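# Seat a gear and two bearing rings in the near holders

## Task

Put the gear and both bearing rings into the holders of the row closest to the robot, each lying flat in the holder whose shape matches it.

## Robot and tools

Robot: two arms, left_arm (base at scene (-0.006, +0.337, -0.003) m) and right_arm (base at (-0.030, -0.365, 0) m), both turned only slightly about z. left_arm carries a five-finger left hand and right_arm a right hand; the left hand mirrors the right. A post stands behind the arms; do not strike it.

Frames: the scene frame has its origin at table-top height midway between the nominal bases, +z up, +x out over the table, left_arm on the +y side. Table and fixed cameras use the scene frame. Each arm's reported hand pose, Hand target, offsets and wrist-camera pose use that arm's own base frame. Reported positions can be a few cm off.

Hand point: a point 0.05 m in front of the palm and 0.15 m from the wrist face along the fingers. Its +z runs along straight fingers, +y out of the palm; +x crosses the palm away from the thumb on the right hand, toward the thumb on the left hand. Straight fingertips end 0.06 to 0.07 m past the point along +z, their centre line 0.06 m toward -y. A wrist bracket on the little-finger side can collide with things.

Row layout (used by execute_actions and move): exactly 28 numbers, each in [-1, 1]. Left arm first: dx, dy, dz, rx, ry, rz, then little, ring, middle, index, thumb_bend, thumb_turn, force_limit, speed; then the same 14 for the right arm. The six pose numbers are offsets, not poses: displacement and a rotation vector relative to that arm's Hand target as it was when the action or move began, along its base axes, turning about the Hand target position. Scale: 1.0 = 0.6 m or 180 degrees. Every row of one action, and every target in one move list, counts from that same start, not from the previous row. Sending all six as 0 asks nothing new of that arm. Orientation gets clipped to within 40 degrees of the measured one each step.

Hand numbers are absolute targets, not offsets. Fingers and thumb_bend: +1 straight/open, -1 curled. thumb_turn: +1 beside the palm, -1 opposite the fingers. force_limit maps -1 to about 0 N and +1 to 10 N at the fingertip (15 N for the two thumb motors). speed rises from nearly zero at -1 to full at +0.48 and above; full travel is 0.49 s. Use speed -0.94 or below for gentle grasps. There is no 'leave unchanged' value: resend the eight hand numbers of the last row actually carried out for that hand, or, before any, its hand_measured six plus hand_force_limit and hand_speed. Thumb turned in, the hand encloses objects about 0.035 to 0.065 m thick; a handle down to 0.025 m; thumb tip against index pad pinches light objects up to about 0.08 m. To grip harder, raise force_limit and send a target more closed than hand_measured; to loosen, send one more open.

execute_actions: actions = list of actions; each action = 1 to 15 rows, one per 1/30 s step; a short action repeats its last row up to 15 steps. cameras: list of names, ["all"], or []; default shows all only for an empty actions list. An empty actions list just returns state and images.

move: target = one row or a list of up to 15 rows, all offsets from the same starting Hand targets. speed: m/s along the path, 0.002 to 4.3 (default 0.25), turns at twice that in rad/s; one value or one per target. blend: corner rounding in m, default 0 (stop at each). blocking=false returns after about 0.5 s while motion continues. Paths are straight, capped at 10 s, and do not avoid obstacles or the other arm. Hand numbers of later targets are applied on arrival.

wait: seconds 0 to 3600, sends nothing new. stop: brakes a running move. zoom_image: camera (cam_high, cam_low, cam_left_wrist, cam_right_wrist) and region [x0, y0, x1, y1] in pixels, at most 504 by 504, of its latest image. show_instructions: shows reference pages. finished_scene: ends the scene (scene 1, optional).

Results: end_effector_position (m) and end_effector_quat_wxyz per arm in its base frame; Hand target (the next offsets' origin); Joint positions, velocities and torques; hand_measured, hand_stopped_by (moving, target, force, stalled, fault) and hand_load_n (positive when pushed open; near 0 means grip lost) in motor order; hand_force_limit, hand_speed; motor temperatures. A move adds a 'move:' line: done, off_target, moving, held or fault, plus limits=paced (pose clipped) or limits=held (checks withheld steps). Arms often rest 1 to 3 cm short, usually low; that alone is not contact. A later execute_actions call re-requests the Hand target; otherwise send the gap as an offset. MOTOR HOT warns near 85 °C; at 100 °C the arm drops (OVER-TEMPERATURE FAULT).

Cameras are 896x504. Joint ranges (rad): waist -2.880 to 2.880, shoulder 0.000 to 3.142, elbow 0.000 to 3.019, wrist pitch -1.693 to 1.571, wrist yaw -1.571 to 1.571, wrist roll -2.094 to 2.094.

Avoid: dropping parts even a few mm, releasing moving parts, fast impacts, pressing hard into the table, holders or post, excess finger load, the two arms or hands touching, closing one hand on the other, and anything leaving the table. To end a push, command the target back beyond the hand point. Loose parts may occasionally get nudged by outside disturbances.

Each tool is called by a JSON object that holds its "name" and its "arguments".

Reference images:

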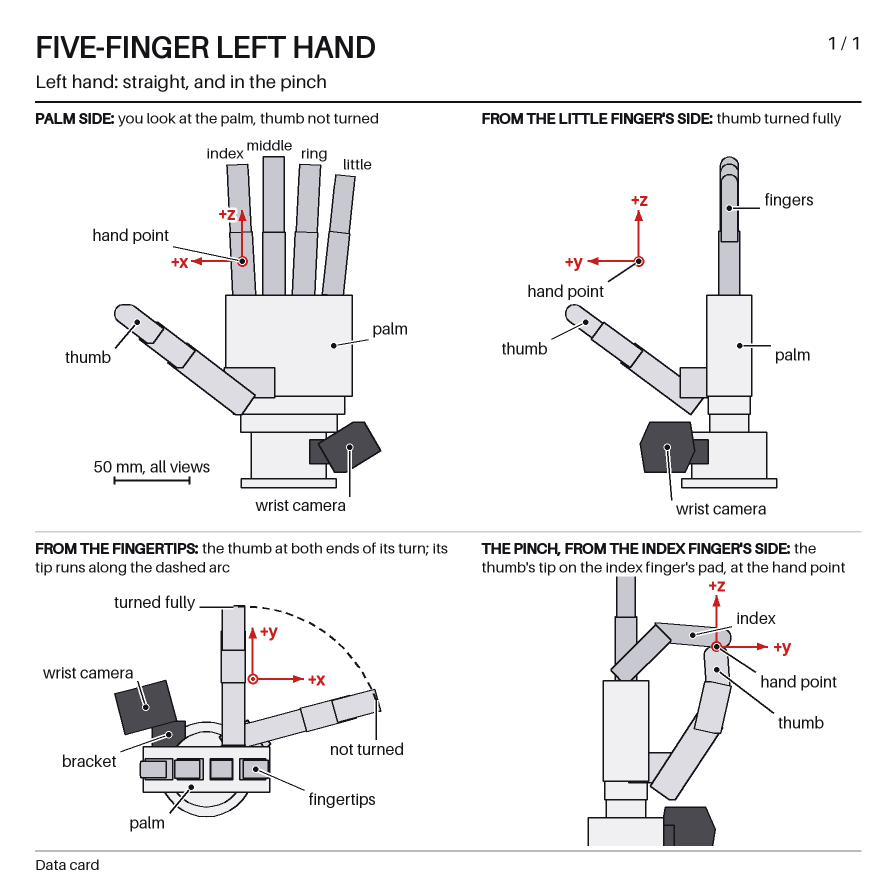

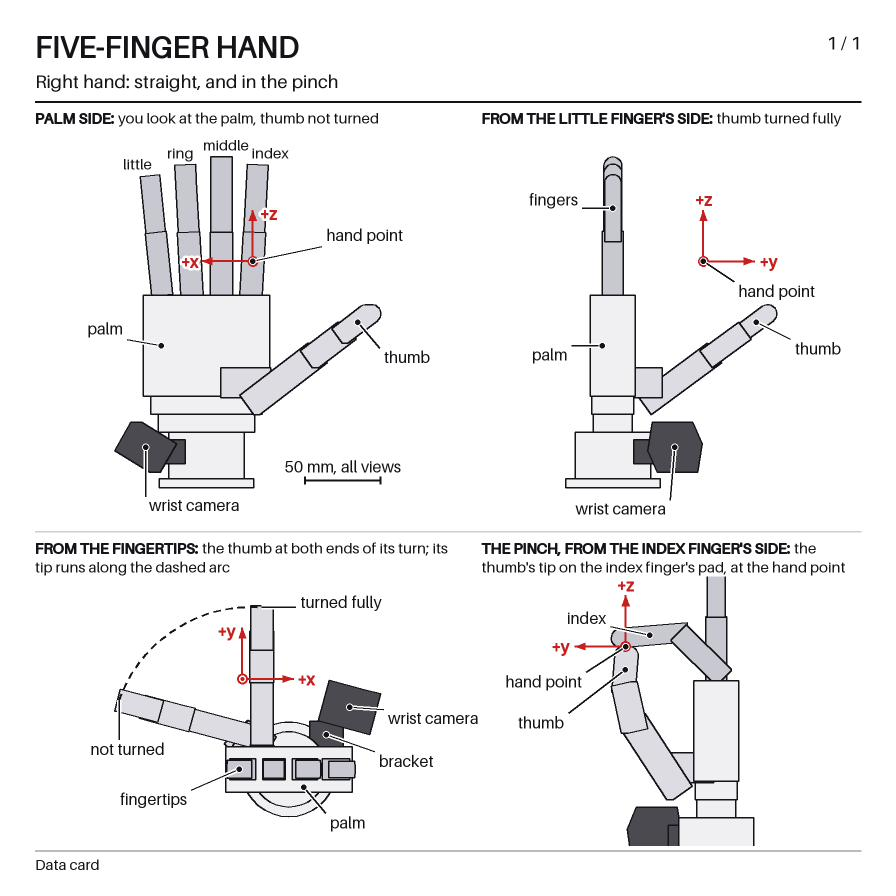

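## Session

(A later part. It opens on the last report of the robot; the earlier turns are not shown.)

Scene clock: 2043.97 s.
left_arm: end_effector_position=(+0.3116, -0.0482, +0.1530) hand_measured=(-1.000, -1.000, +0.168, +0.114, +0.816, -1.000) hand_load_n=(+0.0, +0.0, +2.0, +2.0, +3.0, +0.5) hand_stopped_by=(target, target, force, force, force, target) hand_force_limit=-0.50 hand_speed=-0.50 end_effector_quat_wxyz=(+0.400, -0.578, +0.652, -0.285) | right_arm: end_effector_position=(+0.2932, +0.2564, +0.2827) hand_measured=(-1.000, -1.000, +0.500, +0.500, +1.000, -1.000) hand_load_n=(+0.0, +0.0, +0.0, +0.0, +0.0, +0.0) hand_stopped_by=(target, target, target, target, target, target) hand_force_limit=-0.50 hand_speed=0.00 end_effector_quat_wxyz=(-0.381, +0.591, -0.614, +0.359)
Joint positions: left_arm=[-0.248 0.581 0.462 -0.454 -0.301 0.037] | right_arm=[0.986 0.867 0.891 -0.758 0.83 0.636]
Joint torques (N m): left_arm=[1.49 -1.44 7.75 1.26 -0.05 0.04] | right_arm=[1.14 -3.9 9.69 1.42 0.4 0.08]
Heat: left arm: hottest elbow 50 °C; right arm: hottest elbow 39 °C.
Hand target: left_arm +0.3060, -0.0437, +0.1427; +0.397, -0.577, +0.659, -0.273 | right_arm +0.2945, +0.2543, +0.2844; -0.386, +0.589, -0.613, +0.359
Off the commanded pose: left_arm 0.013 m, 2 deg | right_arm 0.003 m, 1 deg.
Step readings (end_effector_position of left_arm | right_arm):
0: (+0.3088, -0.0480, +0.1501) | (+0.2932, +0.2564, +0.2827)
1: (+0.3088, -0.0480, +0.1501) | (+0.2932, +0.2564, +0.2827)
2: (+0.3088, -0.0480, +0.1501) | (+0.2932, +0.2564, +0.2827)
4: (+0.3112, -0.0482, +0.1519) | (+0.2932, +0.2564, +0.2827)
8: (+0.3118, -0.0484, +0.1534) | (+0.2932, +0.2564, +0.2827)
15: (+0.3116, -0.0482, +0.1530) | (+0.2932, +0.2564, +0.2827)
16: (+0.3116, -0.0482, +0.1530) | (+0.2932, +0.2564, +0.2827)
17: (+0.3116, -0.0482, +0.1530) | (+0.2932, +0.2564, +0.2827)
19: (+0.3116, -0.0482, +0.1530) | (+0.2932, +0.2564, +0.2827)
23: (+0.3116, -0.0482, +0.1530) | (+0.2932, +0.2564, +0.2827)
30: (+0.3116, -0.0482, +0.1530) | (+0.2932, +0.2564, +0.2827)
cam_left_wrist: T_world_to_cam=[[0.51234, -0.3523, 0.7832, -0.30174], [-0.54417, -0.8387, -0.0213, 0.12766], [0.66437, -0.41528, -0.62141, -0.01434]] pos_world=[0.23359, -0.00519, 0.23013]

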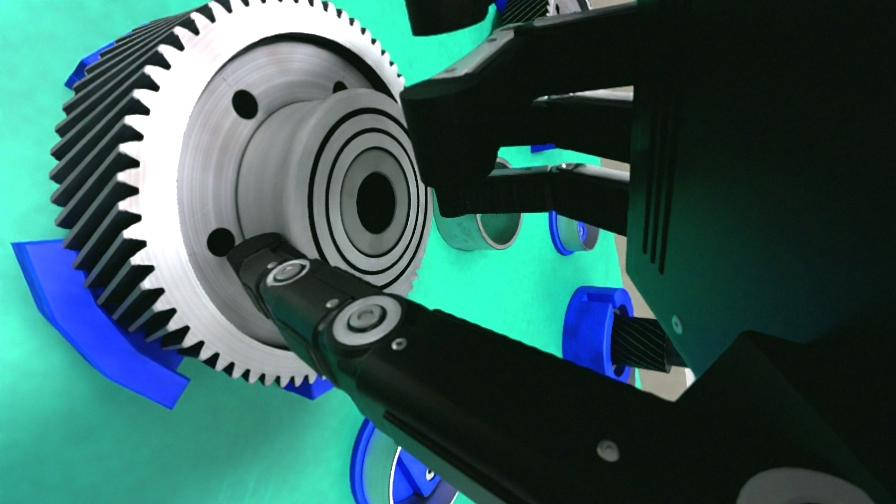

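{"name": "move", "arguments": {"target": [[-0.003,-0.003,-0.016,0,0,0,-1,-1,0.2,0.2,1.0,-1,0.3,-0.2,0,0,0,0,0,0,-1,-1,0.5,0.5,1.0,-1,-0.5,0]], "speed": 0.05, "cameras": ["cam_left_wrist","cam_low"]}}

{"name": "zoom_image", "arguments": {"camera": "cam_low", "region": [590, 170, 670, 245]}}

Scene clock: 2047.93 s.
left_arm: end_effector_position=(+0.3120, -0.0475, +0.1492) hand_measured=(-1.000, -1.000, +0.200, +0.200, +0.998, -1.000) hand_load_n=(+0.0, +0.0, +0.0, +0.0, -2.0, +0.0) hand_stopped_by=(target, target, target, target, target, target) hand_force_limit=0.30 hand_speed=-0.20 end_effector_quat_wxyz=(+0.403, -0.578, +0.649, -0.287) | right_arm: end_effector_position=(+0.2932, +0.2564, +0.2827) hand_measured=(-1.000, -1.000, +0.500, +0.500, +1.000, -1.000) hand_load_n=(+0.5, +0.0, +0.0, -0.5, +0.0, +0.0) hand_stopped_by=(target, target, target, target, target, target) hand_force_limit=-0.50 hand_speed=0.00 end_effector_quat_wxyz=(-0.381, +0.591, -0.614, +0.359)
Joint positions: left_arm=[-0.248 0.579 0.448 -0.434 -0.305 0.036] | right_arm=[0.986 0.867 0.891 -0.758 0.83 0.636]
Joint torques (N m): left_arm=[0.79 -1.38 7.19 1.13 -0.25 0.02] | right_arm=[0.03 -4.48 9.54 1.47 0.34 0.07]
Heat: left arm: hottest elbow 49 °C; right arm: hottest elbow 39 °C.
Hand target: left_arm +0.3042, -0.0455, +0.1331; +0.397, -0.577, +0.659, -0.273 | right_arm +0.2945, +0.2543, +0.2844; -0.386, +0.589, -0.613, +0.359
Off the commanded pose: left_arm 0.018 m, 2 deg | right_arm 0.003 m, 1 deg.
move: off_target (left_arm)
cam_left_wrist: T_world_to_cam=[[0.50775, -0.35039, 0.78703, -0.29775], [-0.54051, -0.84095, -0.02568, 0.12794], [0.67085, -0.41236, -0.61638, -0.01928]] pos_world=[0.23327, -0.00469, 0.22574]
Images, in order (width x height): cam_low 896x504, cam_left_wrist 896x504.

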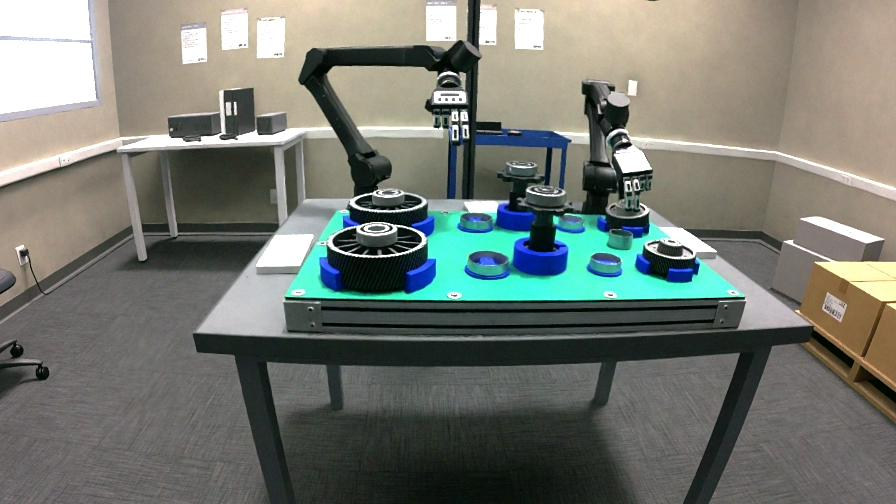

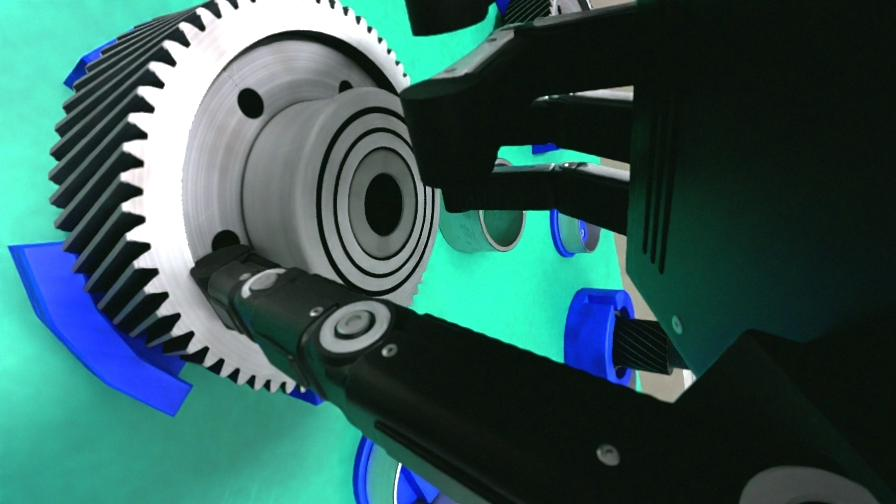

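Scaled by 6.300.

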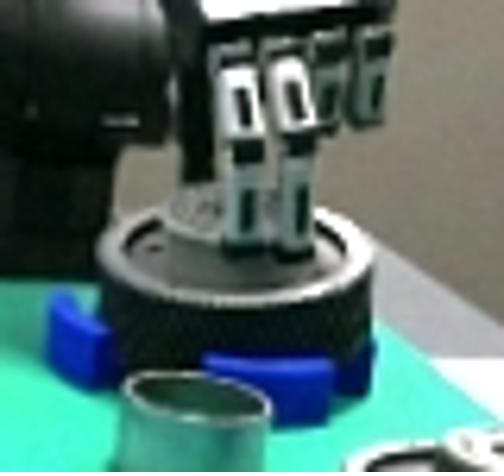

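{"name": "execute_actions", "arguments": {"actions": [[[0.006,0.004,0.012,0,0,0,-1,-1,0.2,0.2,1.0,-1,0.3,-0.2,0,0,0,0,0,0,-1,-1,0.5,0.5,1.0,-1,-0.5,0]],[[0,0,0,0,0,0,-1,-1,-0.3,-0.3,0.4,-1,0.0,-0.3,0,0,0,0,0,0,-1,-1,0.5,0.5,1.0,-1,-0.5,0]],[[0,0,0,0,0,0,-1,-1,-0.3,-0.3,0.4,-1,0.0,-0.3,0,0,0,0,0,0,-1,-1,0.5,0.5,1.0,-1,-0.5,0]]], "cameras": ["cam_left_wrist","cam_low"]}}

{"name": "zoom_image", "arguments": {"camera": "cam_low", "region": [590, 170, 670, 245]}}

Scene clock: 2055.87 s.
left_arm: end_effector_position=(+0.3128, -0.0497, +0.1498) hand_measured=(-1.000, -1.000, +0.148, +0.082, +0.812, -1.000) hand_load_n=(+0.0, +0.0, +2.0, +8.5, +10.5, +0.0) hand_stopped_by=(target, target, force, force, force, target) hand_force_limit=0.00 hand_speed=-0.30 end_effector_quat_wxyz=(+0.400, -0.575, +0.651, -0.292) | right_arm: end_effector_position=(+0.2932, +0.2564, +0.2827) hand_measured=(-1.000, -1.000, +0.500, +0.500, +1.000, -1.000) hand_load_n=(+0.0, +0.0, +0.0, +0.0, +0.0, +0.0) hand_stopped_by=(target, target, target, target, target, target) hand_force_limit=-0.50 hand_speed=0.00 end_effector_quat_wxyz=(-0.381, +0.591, -0.614, +0.359)
Joint positions: left_arm=[-0.246 0.58 0.448 -0.429 -0.291 0.039] | right_arm=[0.986 0.867 0.891 -0.758 0.83 0.636]
Joint torques (N m): left_arm=[1.61 -0.38 8.44 0.79 -0.3 0.17] | right_arm=[0.79 -4.42 9.44 1.4 0.39 0.06]
Heat: left arm: hottest elbow 49 °C; right arm: hottest elbow 39 °C.
Hand target: left_arm +0.3078, -0.0432, +0.1403; +0.397, -0.577, +0.660, -0.273 | right_arm +0.2945, +0.2543, +0.2844; -0.386, +0.589, -0.613, +0.359
Off the commanded pose: left_arm 0.013 m, 2 deg | right_arm 0.003 m, 1 deg.
Step readings (end_effector_position of left_arm | right_arm):
0: (+0.3120, -0.0475, +0.1492) | (+0.2932, +0.2564, +0.2827)
1: (+0.3119, -0.0480, +0.1491) | (+0.2932, +0.2564, +0.2827)
2: (+0.3119, -0.0482, +0.1491) | (+0.2932, +0.2564, +0.2827)
4: (+0.3119, -0.0481, +0.1490) | (+0.2932, +0.2564, +0.2827)
8: (+0.3119, -0.0481, +0.1490) | (+0.2932, +0.2564, +0.2827)
15: (+0.3119, -0.0481, +0.1490) | (+0.2932, +0.2564, +0.2827)
16: (+0.3119, -0.0481, +0.1490) | (+0.2932, +0.2564, +0.2827)
17: (+0.3119, -0.0481, +0.1490) | (+0.2932, +0.2564, +0.2827)
19: (+0.3121, -0.0484, +0.1493) | (+0.2932, +0.2564, +0.2827)
23: (+0.3131, -0.0497, +0.1501) | (+0.2932, +0.2564, +0.2827)
30: (+0.3128, -0.0497, +0.1498) | (+0.2932, +0.2564, +0.2827)
31: (+0.3128, -0.0497, +0.1498) | (+0.2932, +0.2564, +0.2827)
32: (+0.3128, -0.0497, +0.1498) | (+0.2932, +0.2564, +0.2827)
34: (+0.3128, -0.0497, +0.1498) | (+0.2932, +0.2564, +0.2827)
38: (+0.3128, -0.0497, +0.1498) | (+0.2932, +0.2564, +0.2827)
45: (+0.3128, -0.0497, +0.1498) | (+0.2932, +0.2564, +0.2827)
cam_left_wrist: T_world_to_cam=[[0.50201, -0.35079, 0.79053, -0.29823], [-0.54983, -0.83501, -0.02136, 0.12903], [0.66759, -0.42393, -0.61206, -0.02053]] pos_world=[0.23436, -0.00558, 0.22595]
Images, in order (width x height): cam_low 896x504, cam_left_wrist 896x504.

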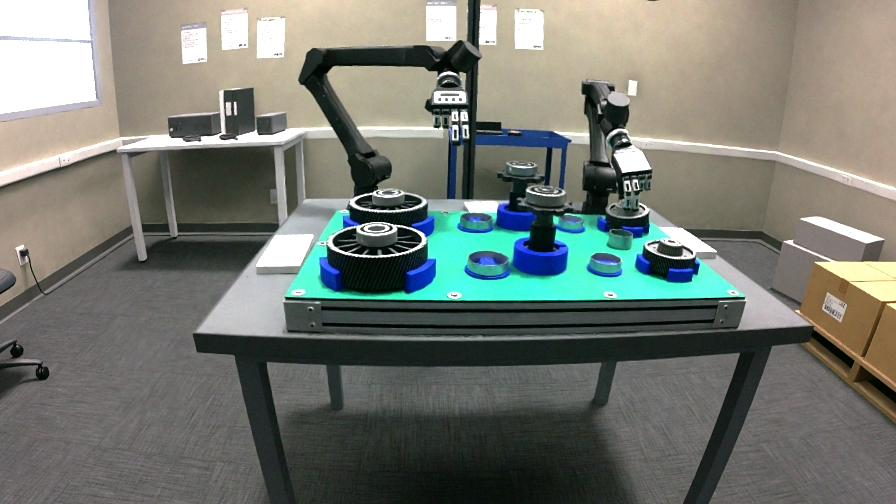

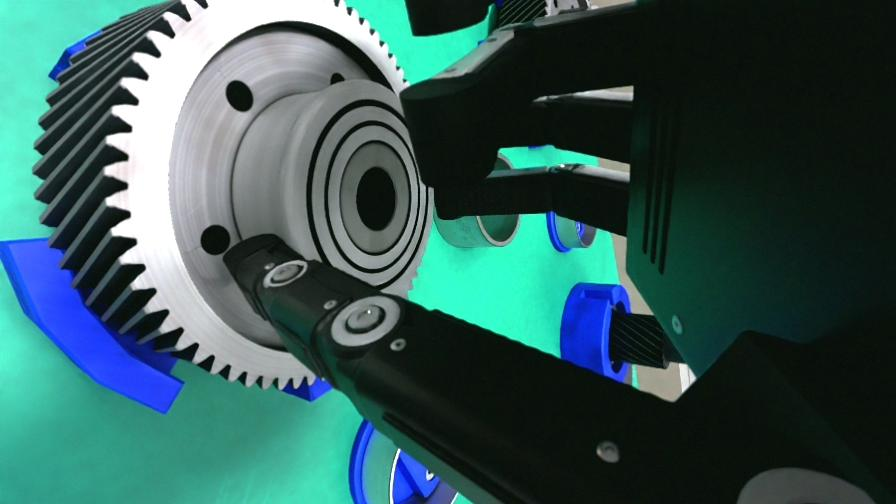

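Scaled by 6.300.

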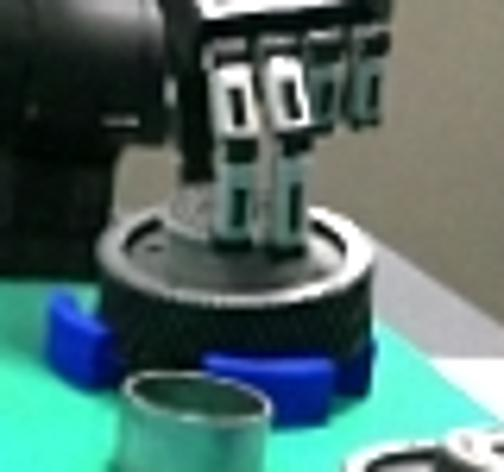

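{"name": "execute_actions", "arguments": {"actions": [[[0,0,0,0,0,0,-1,-1,0.22,0.22,1.0,-1,0.3,-0.2,0,0,0,0,0,0,-1,-1,0.5,0.5,1.0,-1,-0.5,0]],[[0,0,0,0,0,0,-1,-1,0.22,0.22,1.0,-1,0.3,-0.2,0,0,0,0,0,0,-1,-1,0.5,0.5,1.0,-1,-0.5,0]]], "cameras": []}}

{"name": "move", "arguments": {"target": [[-0.005,0.014,0.002,0,0,0,-1,-1,0.22,0.22,1.0,-1,0.3,-0.2,0,0,0,0,0,0,-1,-1,0.5,0.5,1.0,-1,-0.5,0]], "speed": 0.05, "cameras": ["cam_left_wrist","cam_low"]}}

{"name": "zoom_image", "arguments": {"camera": "cam_low", "region": [590, 170, 670, 245]}}

Scene clock: 2061.83 s.
left_arm: end_effector_position=(+0.3118, -0.0488, +0.1481) hand_measured=(-1.000, -1.000, +0.220, +0.220, +0.996, -1.000) hand_load_n=(+0.0, +0.0, +0.0, +0.0, -4.0, +0.0) hand_stopped_by=(target, target, target, target, target, target) hand_force_limit=0.30 hand_speed=-0.20 end_effector_quat_wxyz=(+0.399, -0.576, +0.652, -0.288) | right_arm: end_effector_position=(+0.2932, +0.2564, +0.2827) hand_measured=(-1.000, -1.000, +0.500, +0.500, +1.000, -1.000) hand_load_n=(+0.0, +0.0, +0.0, +0.0, +0.0, +0.0) hand_stopped_by=(target, target, target, target, target, target) hand_force_limit=-0.50 hand_speed=0.00 end_effector_quat_wxyz=(-0.381, +0.591, -0.614, +0.359)
Joint positions: left_arm=[-0.245 0.582 0.447 -0.434 -0.292 0.04] | right_arm=[0.986 0.867 0.891 -0.758 0.83 0.636]
Joint torques (N m): left_arm=[1.79 0.09 8.4 0.98 -0.28 0.13] | right_arm=[0.67 -4.13 9.59 1.5 0.38 0.06]
Heat: left arm: hottest elbow 49 °C; right arm: hottest elbow 39 °C.
Hand target: left_arm +0.3078, -0.0431, +0.1402; +0.397, -0.577, +0.659, -0.273 | right_arm +0.2945, +0.2543, +0.2844; -0.386, +0.589, -0.613, +0.359
Off the commanded pose: left_arm 0.010 m, 2 deg | right_arm 0.003 m, 1 deg.
Step readings (end_effector_position of left_arm | right_arm):
0: (+0.3128, -0.0497, +0.1498) | (+0.2932, +0.2564, +0.2827)
1: (+0.3128, -0.0497, +0.1498) | (+0.2932, +0.2564, +0.2827)
2: (+0.3128, -0.0497, +0.1498) | (+0.2932, +0.2564, +0.2827)
4: (+0.3117, -0.0492, +0.1484) | (+0.2932, +0.2564, +0.2827)
8: (+0.3117, -0.0488, +0.1477) | (+0.2932, +0.2564, +0.2827)
15: (+0.3118, -0.0488, +0.1481) | (+0.2932, +0.2564, +0.2827)
16: (+0.3118, -0.0488, +0.1481) | (+0.2932, +0.2564, +0.2827)
17: (+0.3118, -0.0488, +0.1481) | (+0.2932, +0.2564, +0.2827)
19: (+0.3118, -0.0488, +0.1481) | (+0.2932, +0.2564, +0.2827)
23: (+0.3118, -0.0488, +0.1481) | (+0.2932, +0.2564, +0.2827)
30: (+0.3118, -0.0488, +0.1481) | (+0.2932, +0.2564, +0.2827)

Scene clock: 2062.50 s.
left_arm: end_effector_position=(+0.3118, -0.0414, +0.1513) hand_measured=(-1.000, -1.000, +0.220, +0.220, +0.996, -1.000) hand_load_n=(+0.0, +0.0, +0.0, +0.0, -2.0, +0.5) hand_stopped_by=(target, target, target, target, target, target) hand_force_limit=0.30 hand_speed=-0.20 end_effector_quat_wxyz=(+0.400, -0.578, +0.649, -0.292) | right_arm: end_effector_position=(+0.2932, +0.2564, +0.2827) hand_measured=(-1.000, -1.000, +0.500, +0.500, +1.000, -1.000) hand_load_n=(+0.0, +0.0, +0.0, +0.0, +0.0, +0.0) hand_stopped_by=(target, target, target, target, target, target) hand_force_limit=-0.50 hand_speed=0.00 end_effector_quat_wxyz=(-0.381, +0.591, -0.614, +0.359)
Joint positions: left_arm=[-0.205 0.566 0.447 -0.437 -0.26 0.055] | right_arm=[0.986 0.867 0.891 -0.758 0.83 0.636]
Joint torques (N m): left_arm=[1.38 -1.14 8.28 0.65 -0.17 0.17] | right_arm=[0.97 -4.37 9.58 1.55 0.38 0.07]
Heat: left arm: hottest elbow 49 °C; right arm: hottest elbow 39 °C.
Hand target: left_arm +0.3048, -0.0347, +0.1415; +0.397, -0.577, +0.659, -0.273 | right_arm +0.2945, +0.2543, +0.2844; -0.386, +0.589, -0.613, +0.359
Off the commanded pose: left_arm 0.014 m, 3 deg | right_arm 0.003 m, 1 deg.
move: off_target (left_arm)
cam_left_wrist: T_world_to_cam=[[0.50412, -0.34465, 0.79188, -0.29661], [-0.54441, -0.83861, -0.01841, 0.13311], [0.67043, -0.42183, -0.61039, -0.01651]] pos_world=[0.23306, 0.00244, 0.22725]
Images, in order (width x height): cam_low 896x504, cam_left_wrist 896x504.

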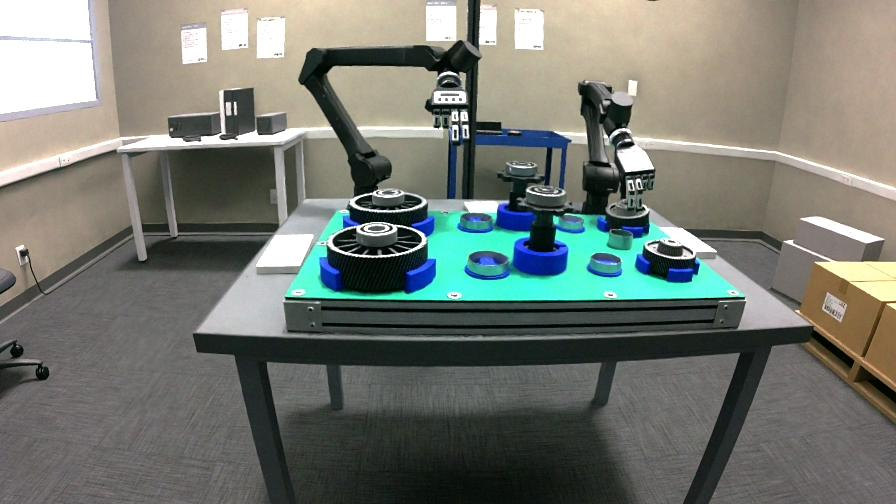

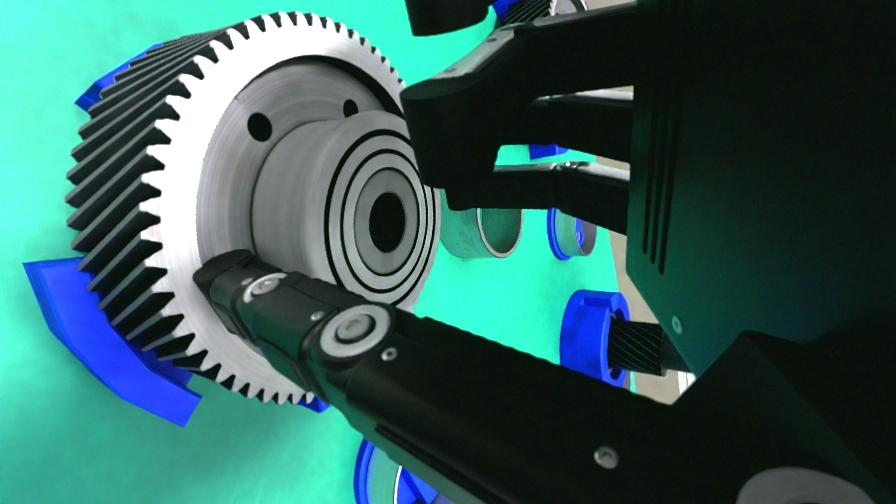

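Scaled by 6.300.

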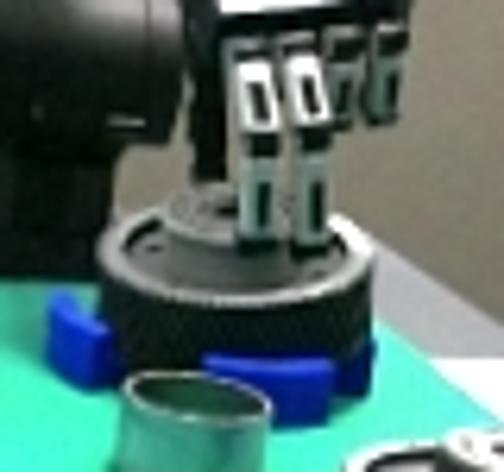

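{"name": "execute_actions", "arguments": {"actions": [[[0.003,-0.002,-0.018,0,0,0,-1,-1,0.22,0.22,1.0,-1,0.3,-0.2,0,0,0,0,0,0,-1,-1,0.5,0.5,1.0,-1,-0.5,0]],[[0,0,0.0,0,0,0,-1,-1,-0.2,-0.2,1.0,-1,0.0,-0.3,0,0,0,0,0,0,-1,-1,0.5,0.5,1.0,-1,-0.5,0]],[[0,0,0.0,0,0,0,-1,-1,-0.2,-0.2,0.5,-1,1.0,-0.3,0,0,0,0,0,0,-1,-1,0.5,0.5,1.0,-1,-0.5,0]],[[0,0,0.0,0,0,0,-1,-1,-0.3,-0.3,0.5,-1,1.0,-0.3,0,0,0,0,0,0,-1,-1,0.5,0.5,1.0,-1,-0.5,0]]], "cameras": ["cam_left_wrist","cam_low"]}}

{"name": "zoom_image", "arguments": {"camera": "cam_low", "region": [590, 170, 670, 245]}}

Scene clock: 2067.07 s.
left_arm: end_effector_position=(+0.3133, -0.0384, +0.1496) hand_measured=(-1.000, -1.000, +0.090, -0.300, +0.818, -1.000) hand_load_n=(+0.0, +0.0, +4.5, -2.0, +7.0, -0.5) hand_stopped_by=(target, target, force, target, force, target) hand_force_limit=1.00 hand_speed=-0.30 end_effector_quat_wxyz=(+0.408, -0.575, +0.647, -0.290) | right_arm: end_effector_position=(+0.2932, +0.2564, +0.2827) hand_measured=(-1.000, -1.000, +0.500, +0.500, +1.000, -1.000) hand_load_n=(+0.0, +0.0, +0.0, +0.0, +0.0, +0.0) hand_stopped_by=(target, target, target, target, target, target) hand_force_limit=-0.50 hand_speed=0.00 end_effector_quat_wxyz=(-0.381, +0.591, -0.614, +0.359)
Joint positions: left_arm=[-0.202 0.564 0.436 -0.415 -0.268 0.067] | right_arm=[0.986 0.867 0.891 -0.758 0.83 0.636]
Joint torques (N m): left_arm=[0.32 0.26 7.01 1.22 0.05 0.05] | right_arm=[0.5 -4.37 9.57 1.47 0.31 0.07]
Heat: left arm: hottest elbow 48 °C; right arm: hottest elbow 39 °C.
Hand target: left_arm +0.3066, -0.0359, +0.1306; +0.397, -0.577, +0.660, -0.273 | right_arm +0.2945, +0.2543, +0.2844; -0.386, +0.589, -0.613, +0.359
Off the commanded pose: left_arm 0.020 m, 3 deg | right_arm 0.003 m, 1 deg.
Step readings (end_effector_position of left_arm | right_arm):
0: (+0.3118, -0.0414, +0.1513) | (+0.2932, +0.2564, +0.2827)
1: (+0.3119, -0.0414, +0.1512) | (+0.2932, +0.2564, +0.2827)
2: (+0.3122, -0.0415, +0.1510) | (+0.2932, +0.2564, +0.2827)
4: (+0.3124, -0.0415, +0.1507) | (+0.2932, +0.2564, +0.2827)
8: (+0.3127, -0.0416, +0.1507) | (+0.2932, +0.2564, +0.2827)
15: (+0.3127, -0.0416, +0.1506) | (+0.2932, +0.2564, +0.2827)
16: (+0.3127, -0.0416, +0.1506) | (+0.2932, +0.2564, +0.2827)
17: (+0.3127, -0.0416, +0.1506) | (+0.2932, +0.2564, +0.2827)
19: (+0.3130, -0.0416, +0.1509) | (+0.2932, +0.2564, +0.2827)
23: (+0.3156, -0.0415, +0.1530) | (+0.2932, +0.2564, +0.2827)
30: (+0.3149, -0.0414, +0.1513) | (+0.2932, +0.2564, +0.2827)
31: (+0.3149, -0.0414, +0.1513) | (+0.2932, +0.2564, +0.2827)
32: (+0.3149, -0.0414, +0.1513) | (+0.2932, +0.2564, +0.2827)
34: (+0.3149, -0.0414, +0.1513) | (+0.2932, +0.2564, +0.2827)
38: (+0.3142, -0.0411, +0.1506) | (+0.2932, +0.2564, +0.2827)
45: (+0.3138, -0.0410, +0.1512) | (+0.2932, +0.2564, +0.2827)
46: (+0.3138, -0.0410, +0.1512) | (+0.2932, +0.2564, +0.2827)
47: (+0.3138, -0.0410, +0.1512) | (+0.2932, +0.2564, +0.2827)
49: (+0.3134, -0.0395, +0.1501) | (+0.2932, +0.2564, +0.2827)
53: (+0.3133, -0.0384, +0.1496) | (+0.2932, +0.2564, +0.2827)
60: (+0.3133, -0.0384, +0.1496) | (+0.2932, +0.2564, +0.2827)
cam_left_wrist: T_world_to_cam=[[0.49585, -0.35248, 0.79366, -0.29293], [-0.54071, -0.84046, -0.03545, 0.13779], [0.67953, -0.41156, -0.60733, -0.02027]] pos_world=[0.23353, 0.00421, 0.22506]
Images, in order (width x height): cam_low 896x504, cam_left_wrist 896x504.

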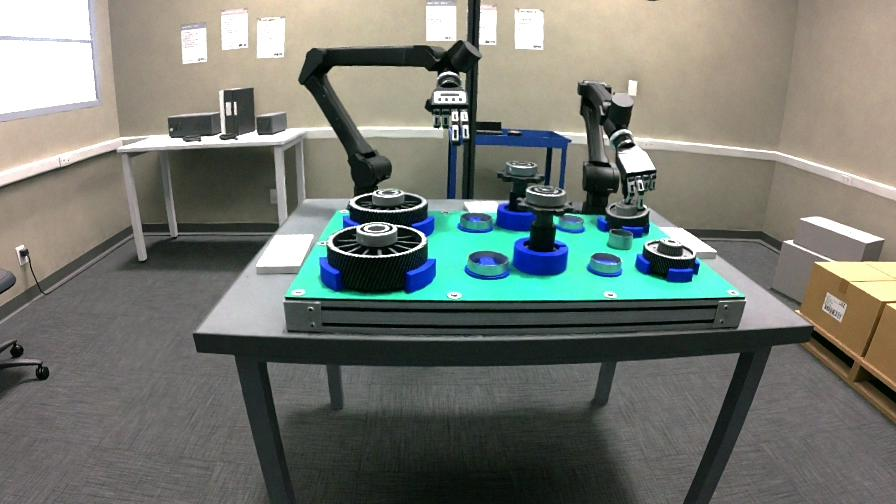

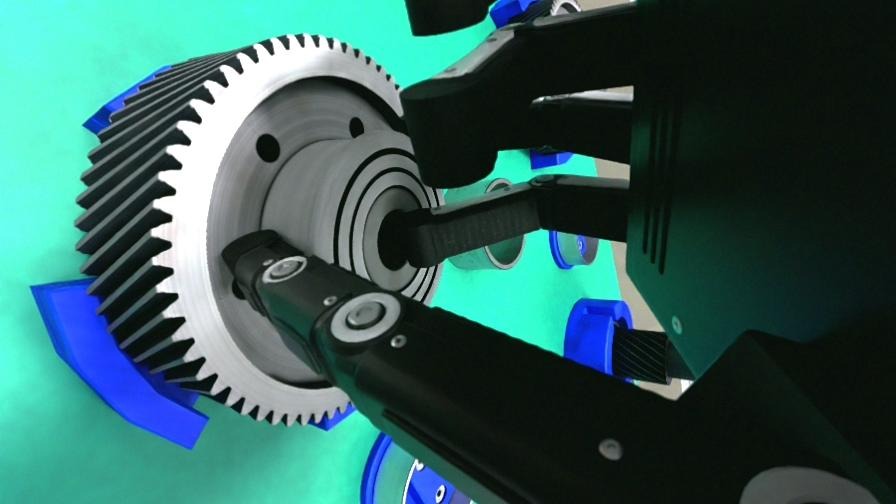

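Scaled by 6.300.

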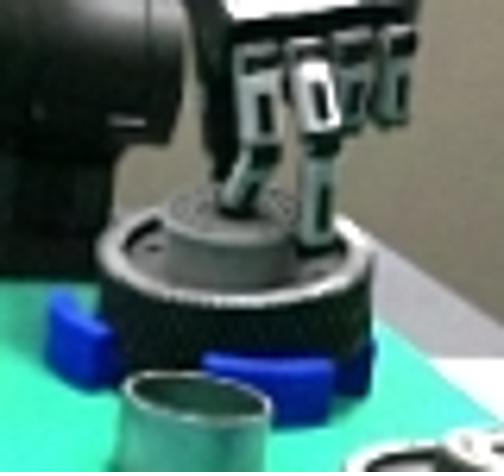

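{"name": "move", "arguments": {"target": [[0,0,0.01,0,0,0,-1,-1,-0.2,-0.2,1.0,-1,0.3,-0.2,0,0,0,0,0,0,-1,-1,0.5,0.5,1.0,-1,-0.5,0],[0.005,-0.008,0.10,0,0,0,-1,-1,0.22,0.22,1.0,-1,0.3,-0.2,0,0,0,0,0,0,-1,-1,0.5,0.5,1.0,-1,-0.5,0],[0.010,-0.0177,0.08,0,0.0667,0,-1,-1,0.22,0.22,1.0,-1,0.3,-0.2,0,0,0,0,0,0,-1,-1,0.5,0.5,1.0,-1,-0.5,0]], "speed": 0.08, "cameras": ["cam_left_wrist","cam_low"]}}

Scene clock: 2078.30 s.
left_arm: end_effector_position=(+0.3077, -0.0436, +0.1641) hand_measured=(-1.000, -1.000, +0.220, +0.220, +1.000, -1.000) hand_load_n=(+0.0, +0.0, +2.5, +0.0, +0.0, +0.0) hand_stopped_by=(target, target, target, target, target, target) hand_force_limit=0.30 hand_speed=-0.20 end_effector_quat_wxyz=(+0.329, -0.597, +0.702, -0.206) | right_arm: end_effector_position=(+0.2932, +0.2564, +0.2827) hand_measured=(-1.000, -1.000, +0.500, +0.500, +1.000, -1.000) hand_load_n=(+0.0, +0.0, +0.0, +0.0, +0.0, +0.0) hand_stopped_by=(target, target, target, target, target, target) hand_force_limit=-0.50 hand_speed=0.00 end_effector_quat_wxyz=(-0.381, +0.591, -0.614, +0.359)
Joint positions: left_arm=[-0.209 0.739 0.647 -0.713 -0.252 0.053] | right_arm=[0.986 0.867 0.891 -0.758 0.83 0.636]
Joint torques (N m): left_arm=[0.85 -1.61 11.49 0.18 0.17 -0.17] | right_arm=[0.67 -3.84 9.68 1.51 0.4 0.07]
Heat: left arm: hottest elbow 48 °C; right arm: hottest elbow 39 °C.
Hand target: left_arm +0.3126, -0.0466, +0.1787; +0.325, -0.603, +0.697, -0.211 | right_arm +0.2945, +0.2543, +0.2844; -0.386, +0.589, -0.613, +0.359
Off the commanded pose: left_arm 0.016 m, 1 deg | right_arm 0.003 m, 1 deg.
move: off_target (left_arm); target 2's new numbers were sent with left_arm's hand 0.030 m and 2 deg from that target
cam_left_wrist: T_world_to_cam=[[0.67548, -0.38265, 0.63032, -0.33325], [-0.54515, -0.83475, 0.07746, 0.11392], [0.49652, -0.39594, -0.77246, 0.07432]] pos_world=[0.25031, -0.003, 0.25864]
Images, in order (width x height): cam_low 896x504, cam_left_wrist 896x504.

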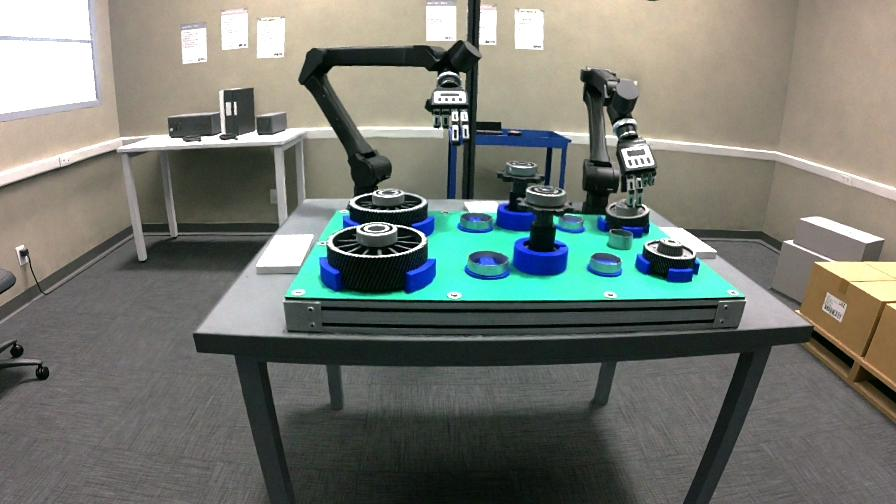

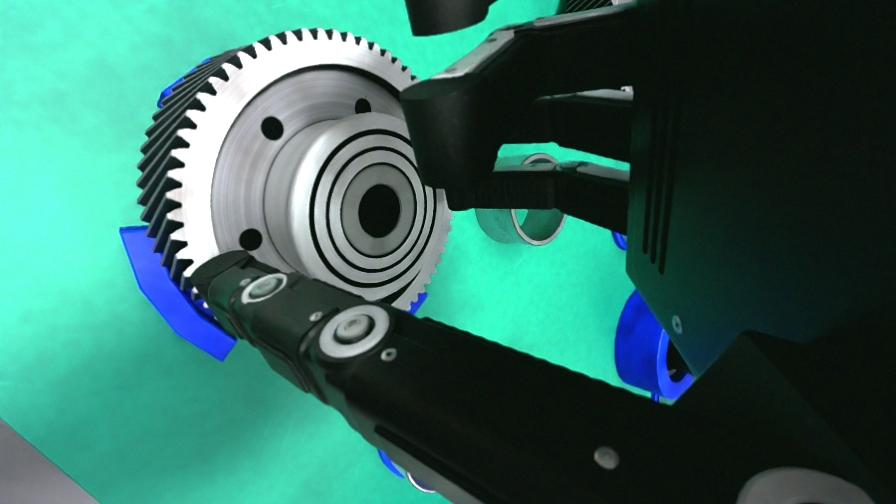

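{"name": "move", "arguments": {"target": [[0.003,-0.004,-0.035,0,0,0,-1,-1,0.22,0.22,1.0,-1,0.3,-0.2,0,0,0,0,0,0,-1,-1,0.5,0.5,1.0,-1,-0.5,0],[0.003,-0.004,-0.066,0,0,0,-1,-1,0.22,0.22,1.0,-1,0.3,-0.2,0,0,0,0,0,0,-1,-1,0.5,0.5,1.0,-1,-0.5,0]], "speed": 0.05, "cameras": ["cam_left_wrist","cam_low"]}}

{"name": "zoom_image", "arguments": {"camera": "cam_low", "region": [590, 170, 670, 245]}}

Scene clock: 2082.90 s.
left_arm: end_effector_position=(+0.3128, -0.0454, +0.1441) hand_measured=(-1.000, -1.000, +0.220, +0.220, +1.000, -1.000) hand_load_n=(+0.0, +0.0, +0.0, +0.0, +0.0, +0.0) hand_stopped_by=(target, target, target, target, target, target) hand_force_limit=0.30 hand_speed=-0.20 end_effector_quat_wxyz=(+0.327, -0.601, +0.699, -0.207) | right_arm: end_effector_position=(+0.2932, +0.2564, +0.2827) hand_measured=(-1.000, -1.000, +0.500, +0.500, +1.000, -1.000) hand_load_n=(+0.0, +0.0, +0.0, -0.5, +0.0, +0.0) hand_stopped_by=(target, target, target, target, target, target) hand_force_limit=-0.50 hand_speed=0.00 end_effector_quat_wxyz=(-0.381, +0.591, -0.614, +0.359)
Joint positions: left_arm=[-0.209 0.769 0.608 -0.647 -0.252 0.043] | right_arm=[0.986 0.867 0.891 -0.758 0.83 0.636]
Joint torques (N m): left_arm=[0.21 -2.14 7.65 2.1 -0.09 -0.14] | right_arm=[0.38 -4.31 9.55 1.52 0.35 0.06]
Heat: left arm: hottest elbow 48 °C; right arm: hottest elbow 39 °C.
Hand target: left_arm +0.3144, -0.0490, +0.1390; +0.325, -0.603, +0.697, -0.211 | right_arm +0.2945, +0.2543, +0.2844; -0.386, +0.589, -0.613, +0.359
Off the commanded pose: left_arm 0.006 m, 1 deg | right_arm 0.003 m, 1 deg.
move: done
cam_left_wrist: T_world_to_cam=[[0.6799, -0.37334, 0.63115, -0.32585], [-0.5389, -0.8381, 0.08476, 0.11354], [0.49732, -0.39776, -0.77101, 0.05512]] pos_world=[0.25532, -0.00457, 0.23853]
Images, in order (width x height): cam_low 896x504, cam_left_wrist 896x504.

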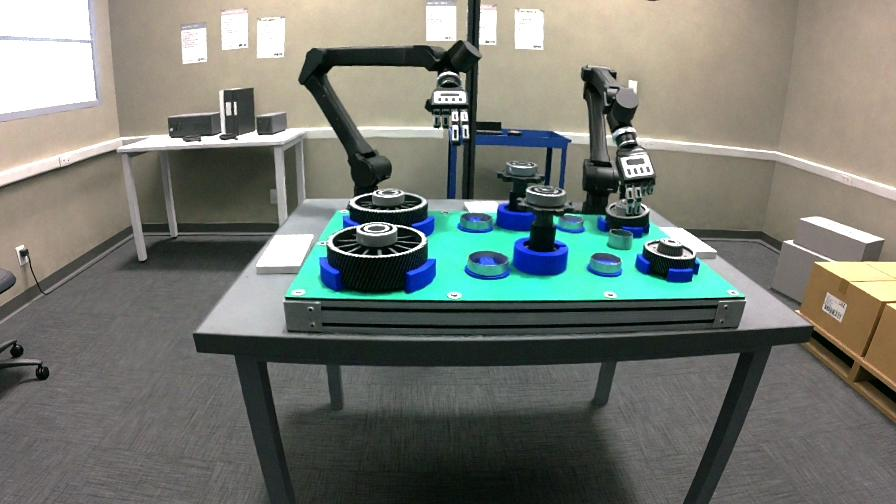

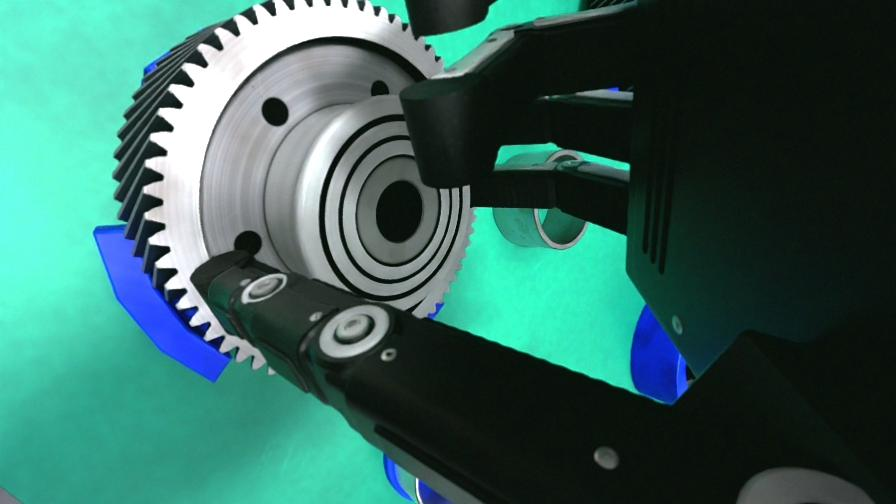

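Scaled by 6.300.

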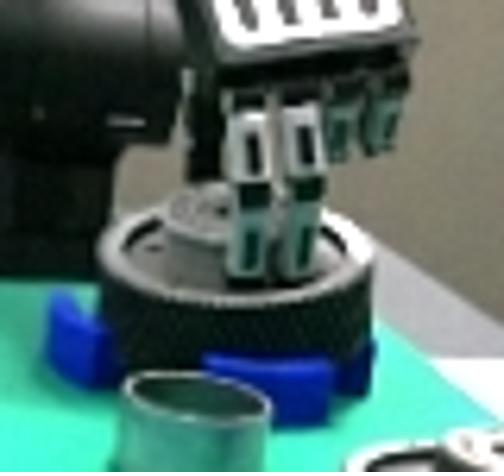

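{"name": "execute_actions", "arguments": {"actions": [[[0,0,-0.008,0,0,0,-1,-1,0.22,0.22,1.0,-1,0.3,-0.2,0,0,0,0,0,0,-1,-1,0.5,0.5,1.0,-1,-0.5,0]],[[0,0,0.0,0,0,0,-1,-1,-0.2,-0.2,0.5,-1,-0.4,-0.4,0,0,0,0,0,0,-1,-1,0.5,0.5,1.0,-1,-0.5,0]],[[0,0,0.0,0,0,0,-1,-1,-0.2,-0.2,0.5,-1,-0.4,-0.4,0,0,0,0,0,0,-1,-1,0.5,0.5,1.0,-1,-0.5,0]],[[0,0,0.0,0,0,0,-1,-1,-0.2,-0.2,0.5,-1,-0.4,-0.4,0,0,0,0,0,0,-1,-1,0.5,0.5,1.0,-1,-0.5,0]]], "cameras": ["cam_left_wrist","cam_low"]}}

{"name": "zoom_image", "arguments": {"camera": "cam_low", "region": [590, 170, 670, 245]}}

Scene clock: 2088.60 s.
left_arm: end_effector_position=(+0.3180, -0.0474, +0.1423) hand_measured=(-1.000, -1.000, +0.118, +0.062, +0.892, -1.000) hand_load_n=(+0.0, +0.0, +0.0, +4.5, +2.5, +0.0) hand_stopped_by=(target, target, force, force, force, target) hand_force_limit=-0.40 hand_speed=-0.40 end_effector_quat_wxyz=(+0.332, -0.601, +0.695, -0.216) | right_arm: end_effector_position=(+0.2932, +0.2564, +0.2827) hand_measured=(-1.000, -1.000, +0.500, +0.500, +1.000, -1.000) hand_load_n=(+0.0, +0.0, +0.0, +0.0, +0.0, +0.0) hand_stopped_by=(target, target, target, target, target, target) hand_force_limit=-0.50 hand_speed=0.00 end_effector_quat_wxyz=(-0.381, +0.591, -0.614, +0.359)
Joint positions: left_arm=[-0.21 0.774 0.597 -0.611 -0.25 0.038] | right_arm=[0.986 0.867 0.891 -0.758 0.83 0.636]
Joint torques (N m): left_arm=[0.03 -1.32 7.65 1.32 -0.17 -0.06] | right_arm=[1.08 -3.96 9.74 1.32 0.37 0.05]
Heat: left arm: hottest elbow 47 °C; right arm: hottest elbow 39 °C.
Hand target: left_arm +0.3145, -0.0490, +0.1343; +0.326, -0.603, +0.697, -0.211 | right_arm +0.2945, +0.2543, +0.2844; -0.386, +0.589, -0.613, +0.359
Off the commanded pose: left_arm 0.009 m, 1 deg | right_arm 0.003 m, 1 deg.
Step readings (end_effector_position of left_arm | right_arm):
0: (+0.3128, -0.0454, +0.1441) | (+0.2932, +0.2564, +0.2827)
1: (+0.3130, -0.0455, +0.1437) | (+0.2932, +0.2564, +0.2827)
2: (+0.3137, -0.0456, +0.1432) | (+0.2932, +0.2564, +0.2827)
4: (+0.3141, -0.0457, +0.1431) | (+0.2932, +0.2564, +0.2827)
8: (+0.3143, -0.0458, +0.1429) | (+0.2932, +0.2564, +0.2827)
15: (+0.3143, -0.0458, +0.1429) | (+0.2932, +0.2564, +0.2827)
16: (+0.3143, -0.0458, +0.1429) | (+0.2932, +0.2564, +0.2827)
17: (+0.3143, -0.0458, +0.1429) | (+0.2932, +0.2564, +0.2827)
19: (+0.3150, -0.0460, +0.1428) | (+0.2932, +0.2564, +0.2827)
23: (+0.3179, -0.0474, +0.1423) | (+0.2932, +0.2564, +0.2827)
30: (+0.3180, -0.0474, +0.1423) | (+0.2932, +0.2564, +0.2827)
31: (+0.3180, -0.0474, +0.1423) | (+0.2932, +0.2564, +0.2827)
32: (+0.3180, -0.0474, +0.1423) | (+0.2932, +0.2564, +0.2827)
34: (+0.3180, -0.0474, +0.1423) | (+0.2932, +0.2564, +0.2827)
38: (+0.3180, -0.0474, +0.1423) | (+0.2932, +0.2564, +0.2827)
45: (+0.3180, -0.0474, +0.1423) | (+0.2932, +0.2564, +0.2827)
46: (+0.3180, -0.0474, +0.1423) | (+0.2932, +0.2564, +0.2827)
47: (+0.3180, -0.0474, +0.1423) | (+0.2932, +0.2564, +0.2827)
49: (+0.3180, -0.0474, +0.1423) | (+0.2932, +0.2564, +0.2827)
53: (+0.3180, -0.0474, +0.1423) | (+0.2932, +0.2564, +0.2827)
60: (+0.3180, -0.0474, +0.1423) | (+0.2932, +0.2564, +0.2827)
cam_left_wrist: T_world_to_cam=[[0.66727, -0.36695, 0.64814, -0.32707], [-0.53969, -0.83794, 0.08122, 0.11564], [0.5133, -0.40399, -0.75717, 0.04303]] pos_world=[0.25857, -0.00574, 0.23518]
Images, in order (width x height): cam_low 896x504, cam_left_wrist 896x504.

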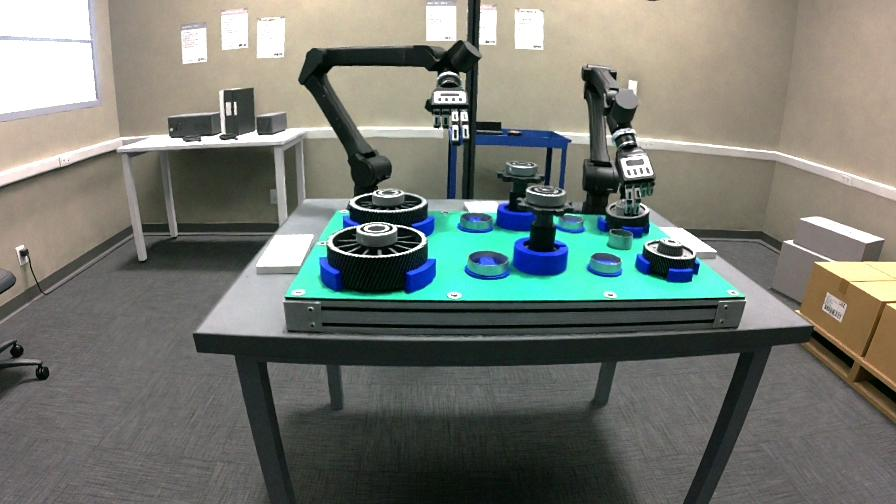

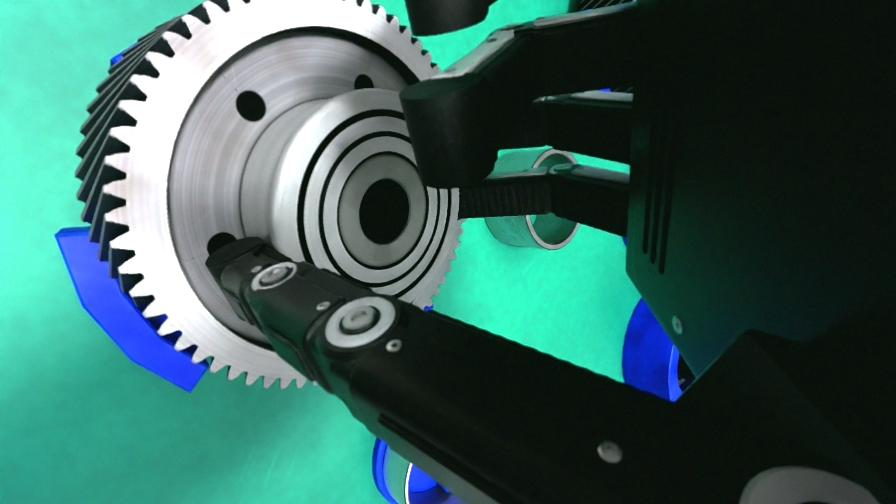

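Scaled by 6.300.

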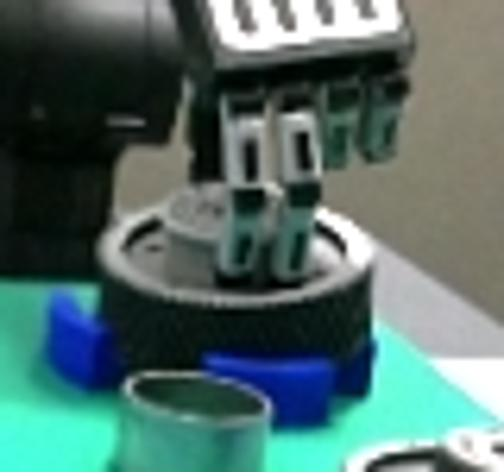

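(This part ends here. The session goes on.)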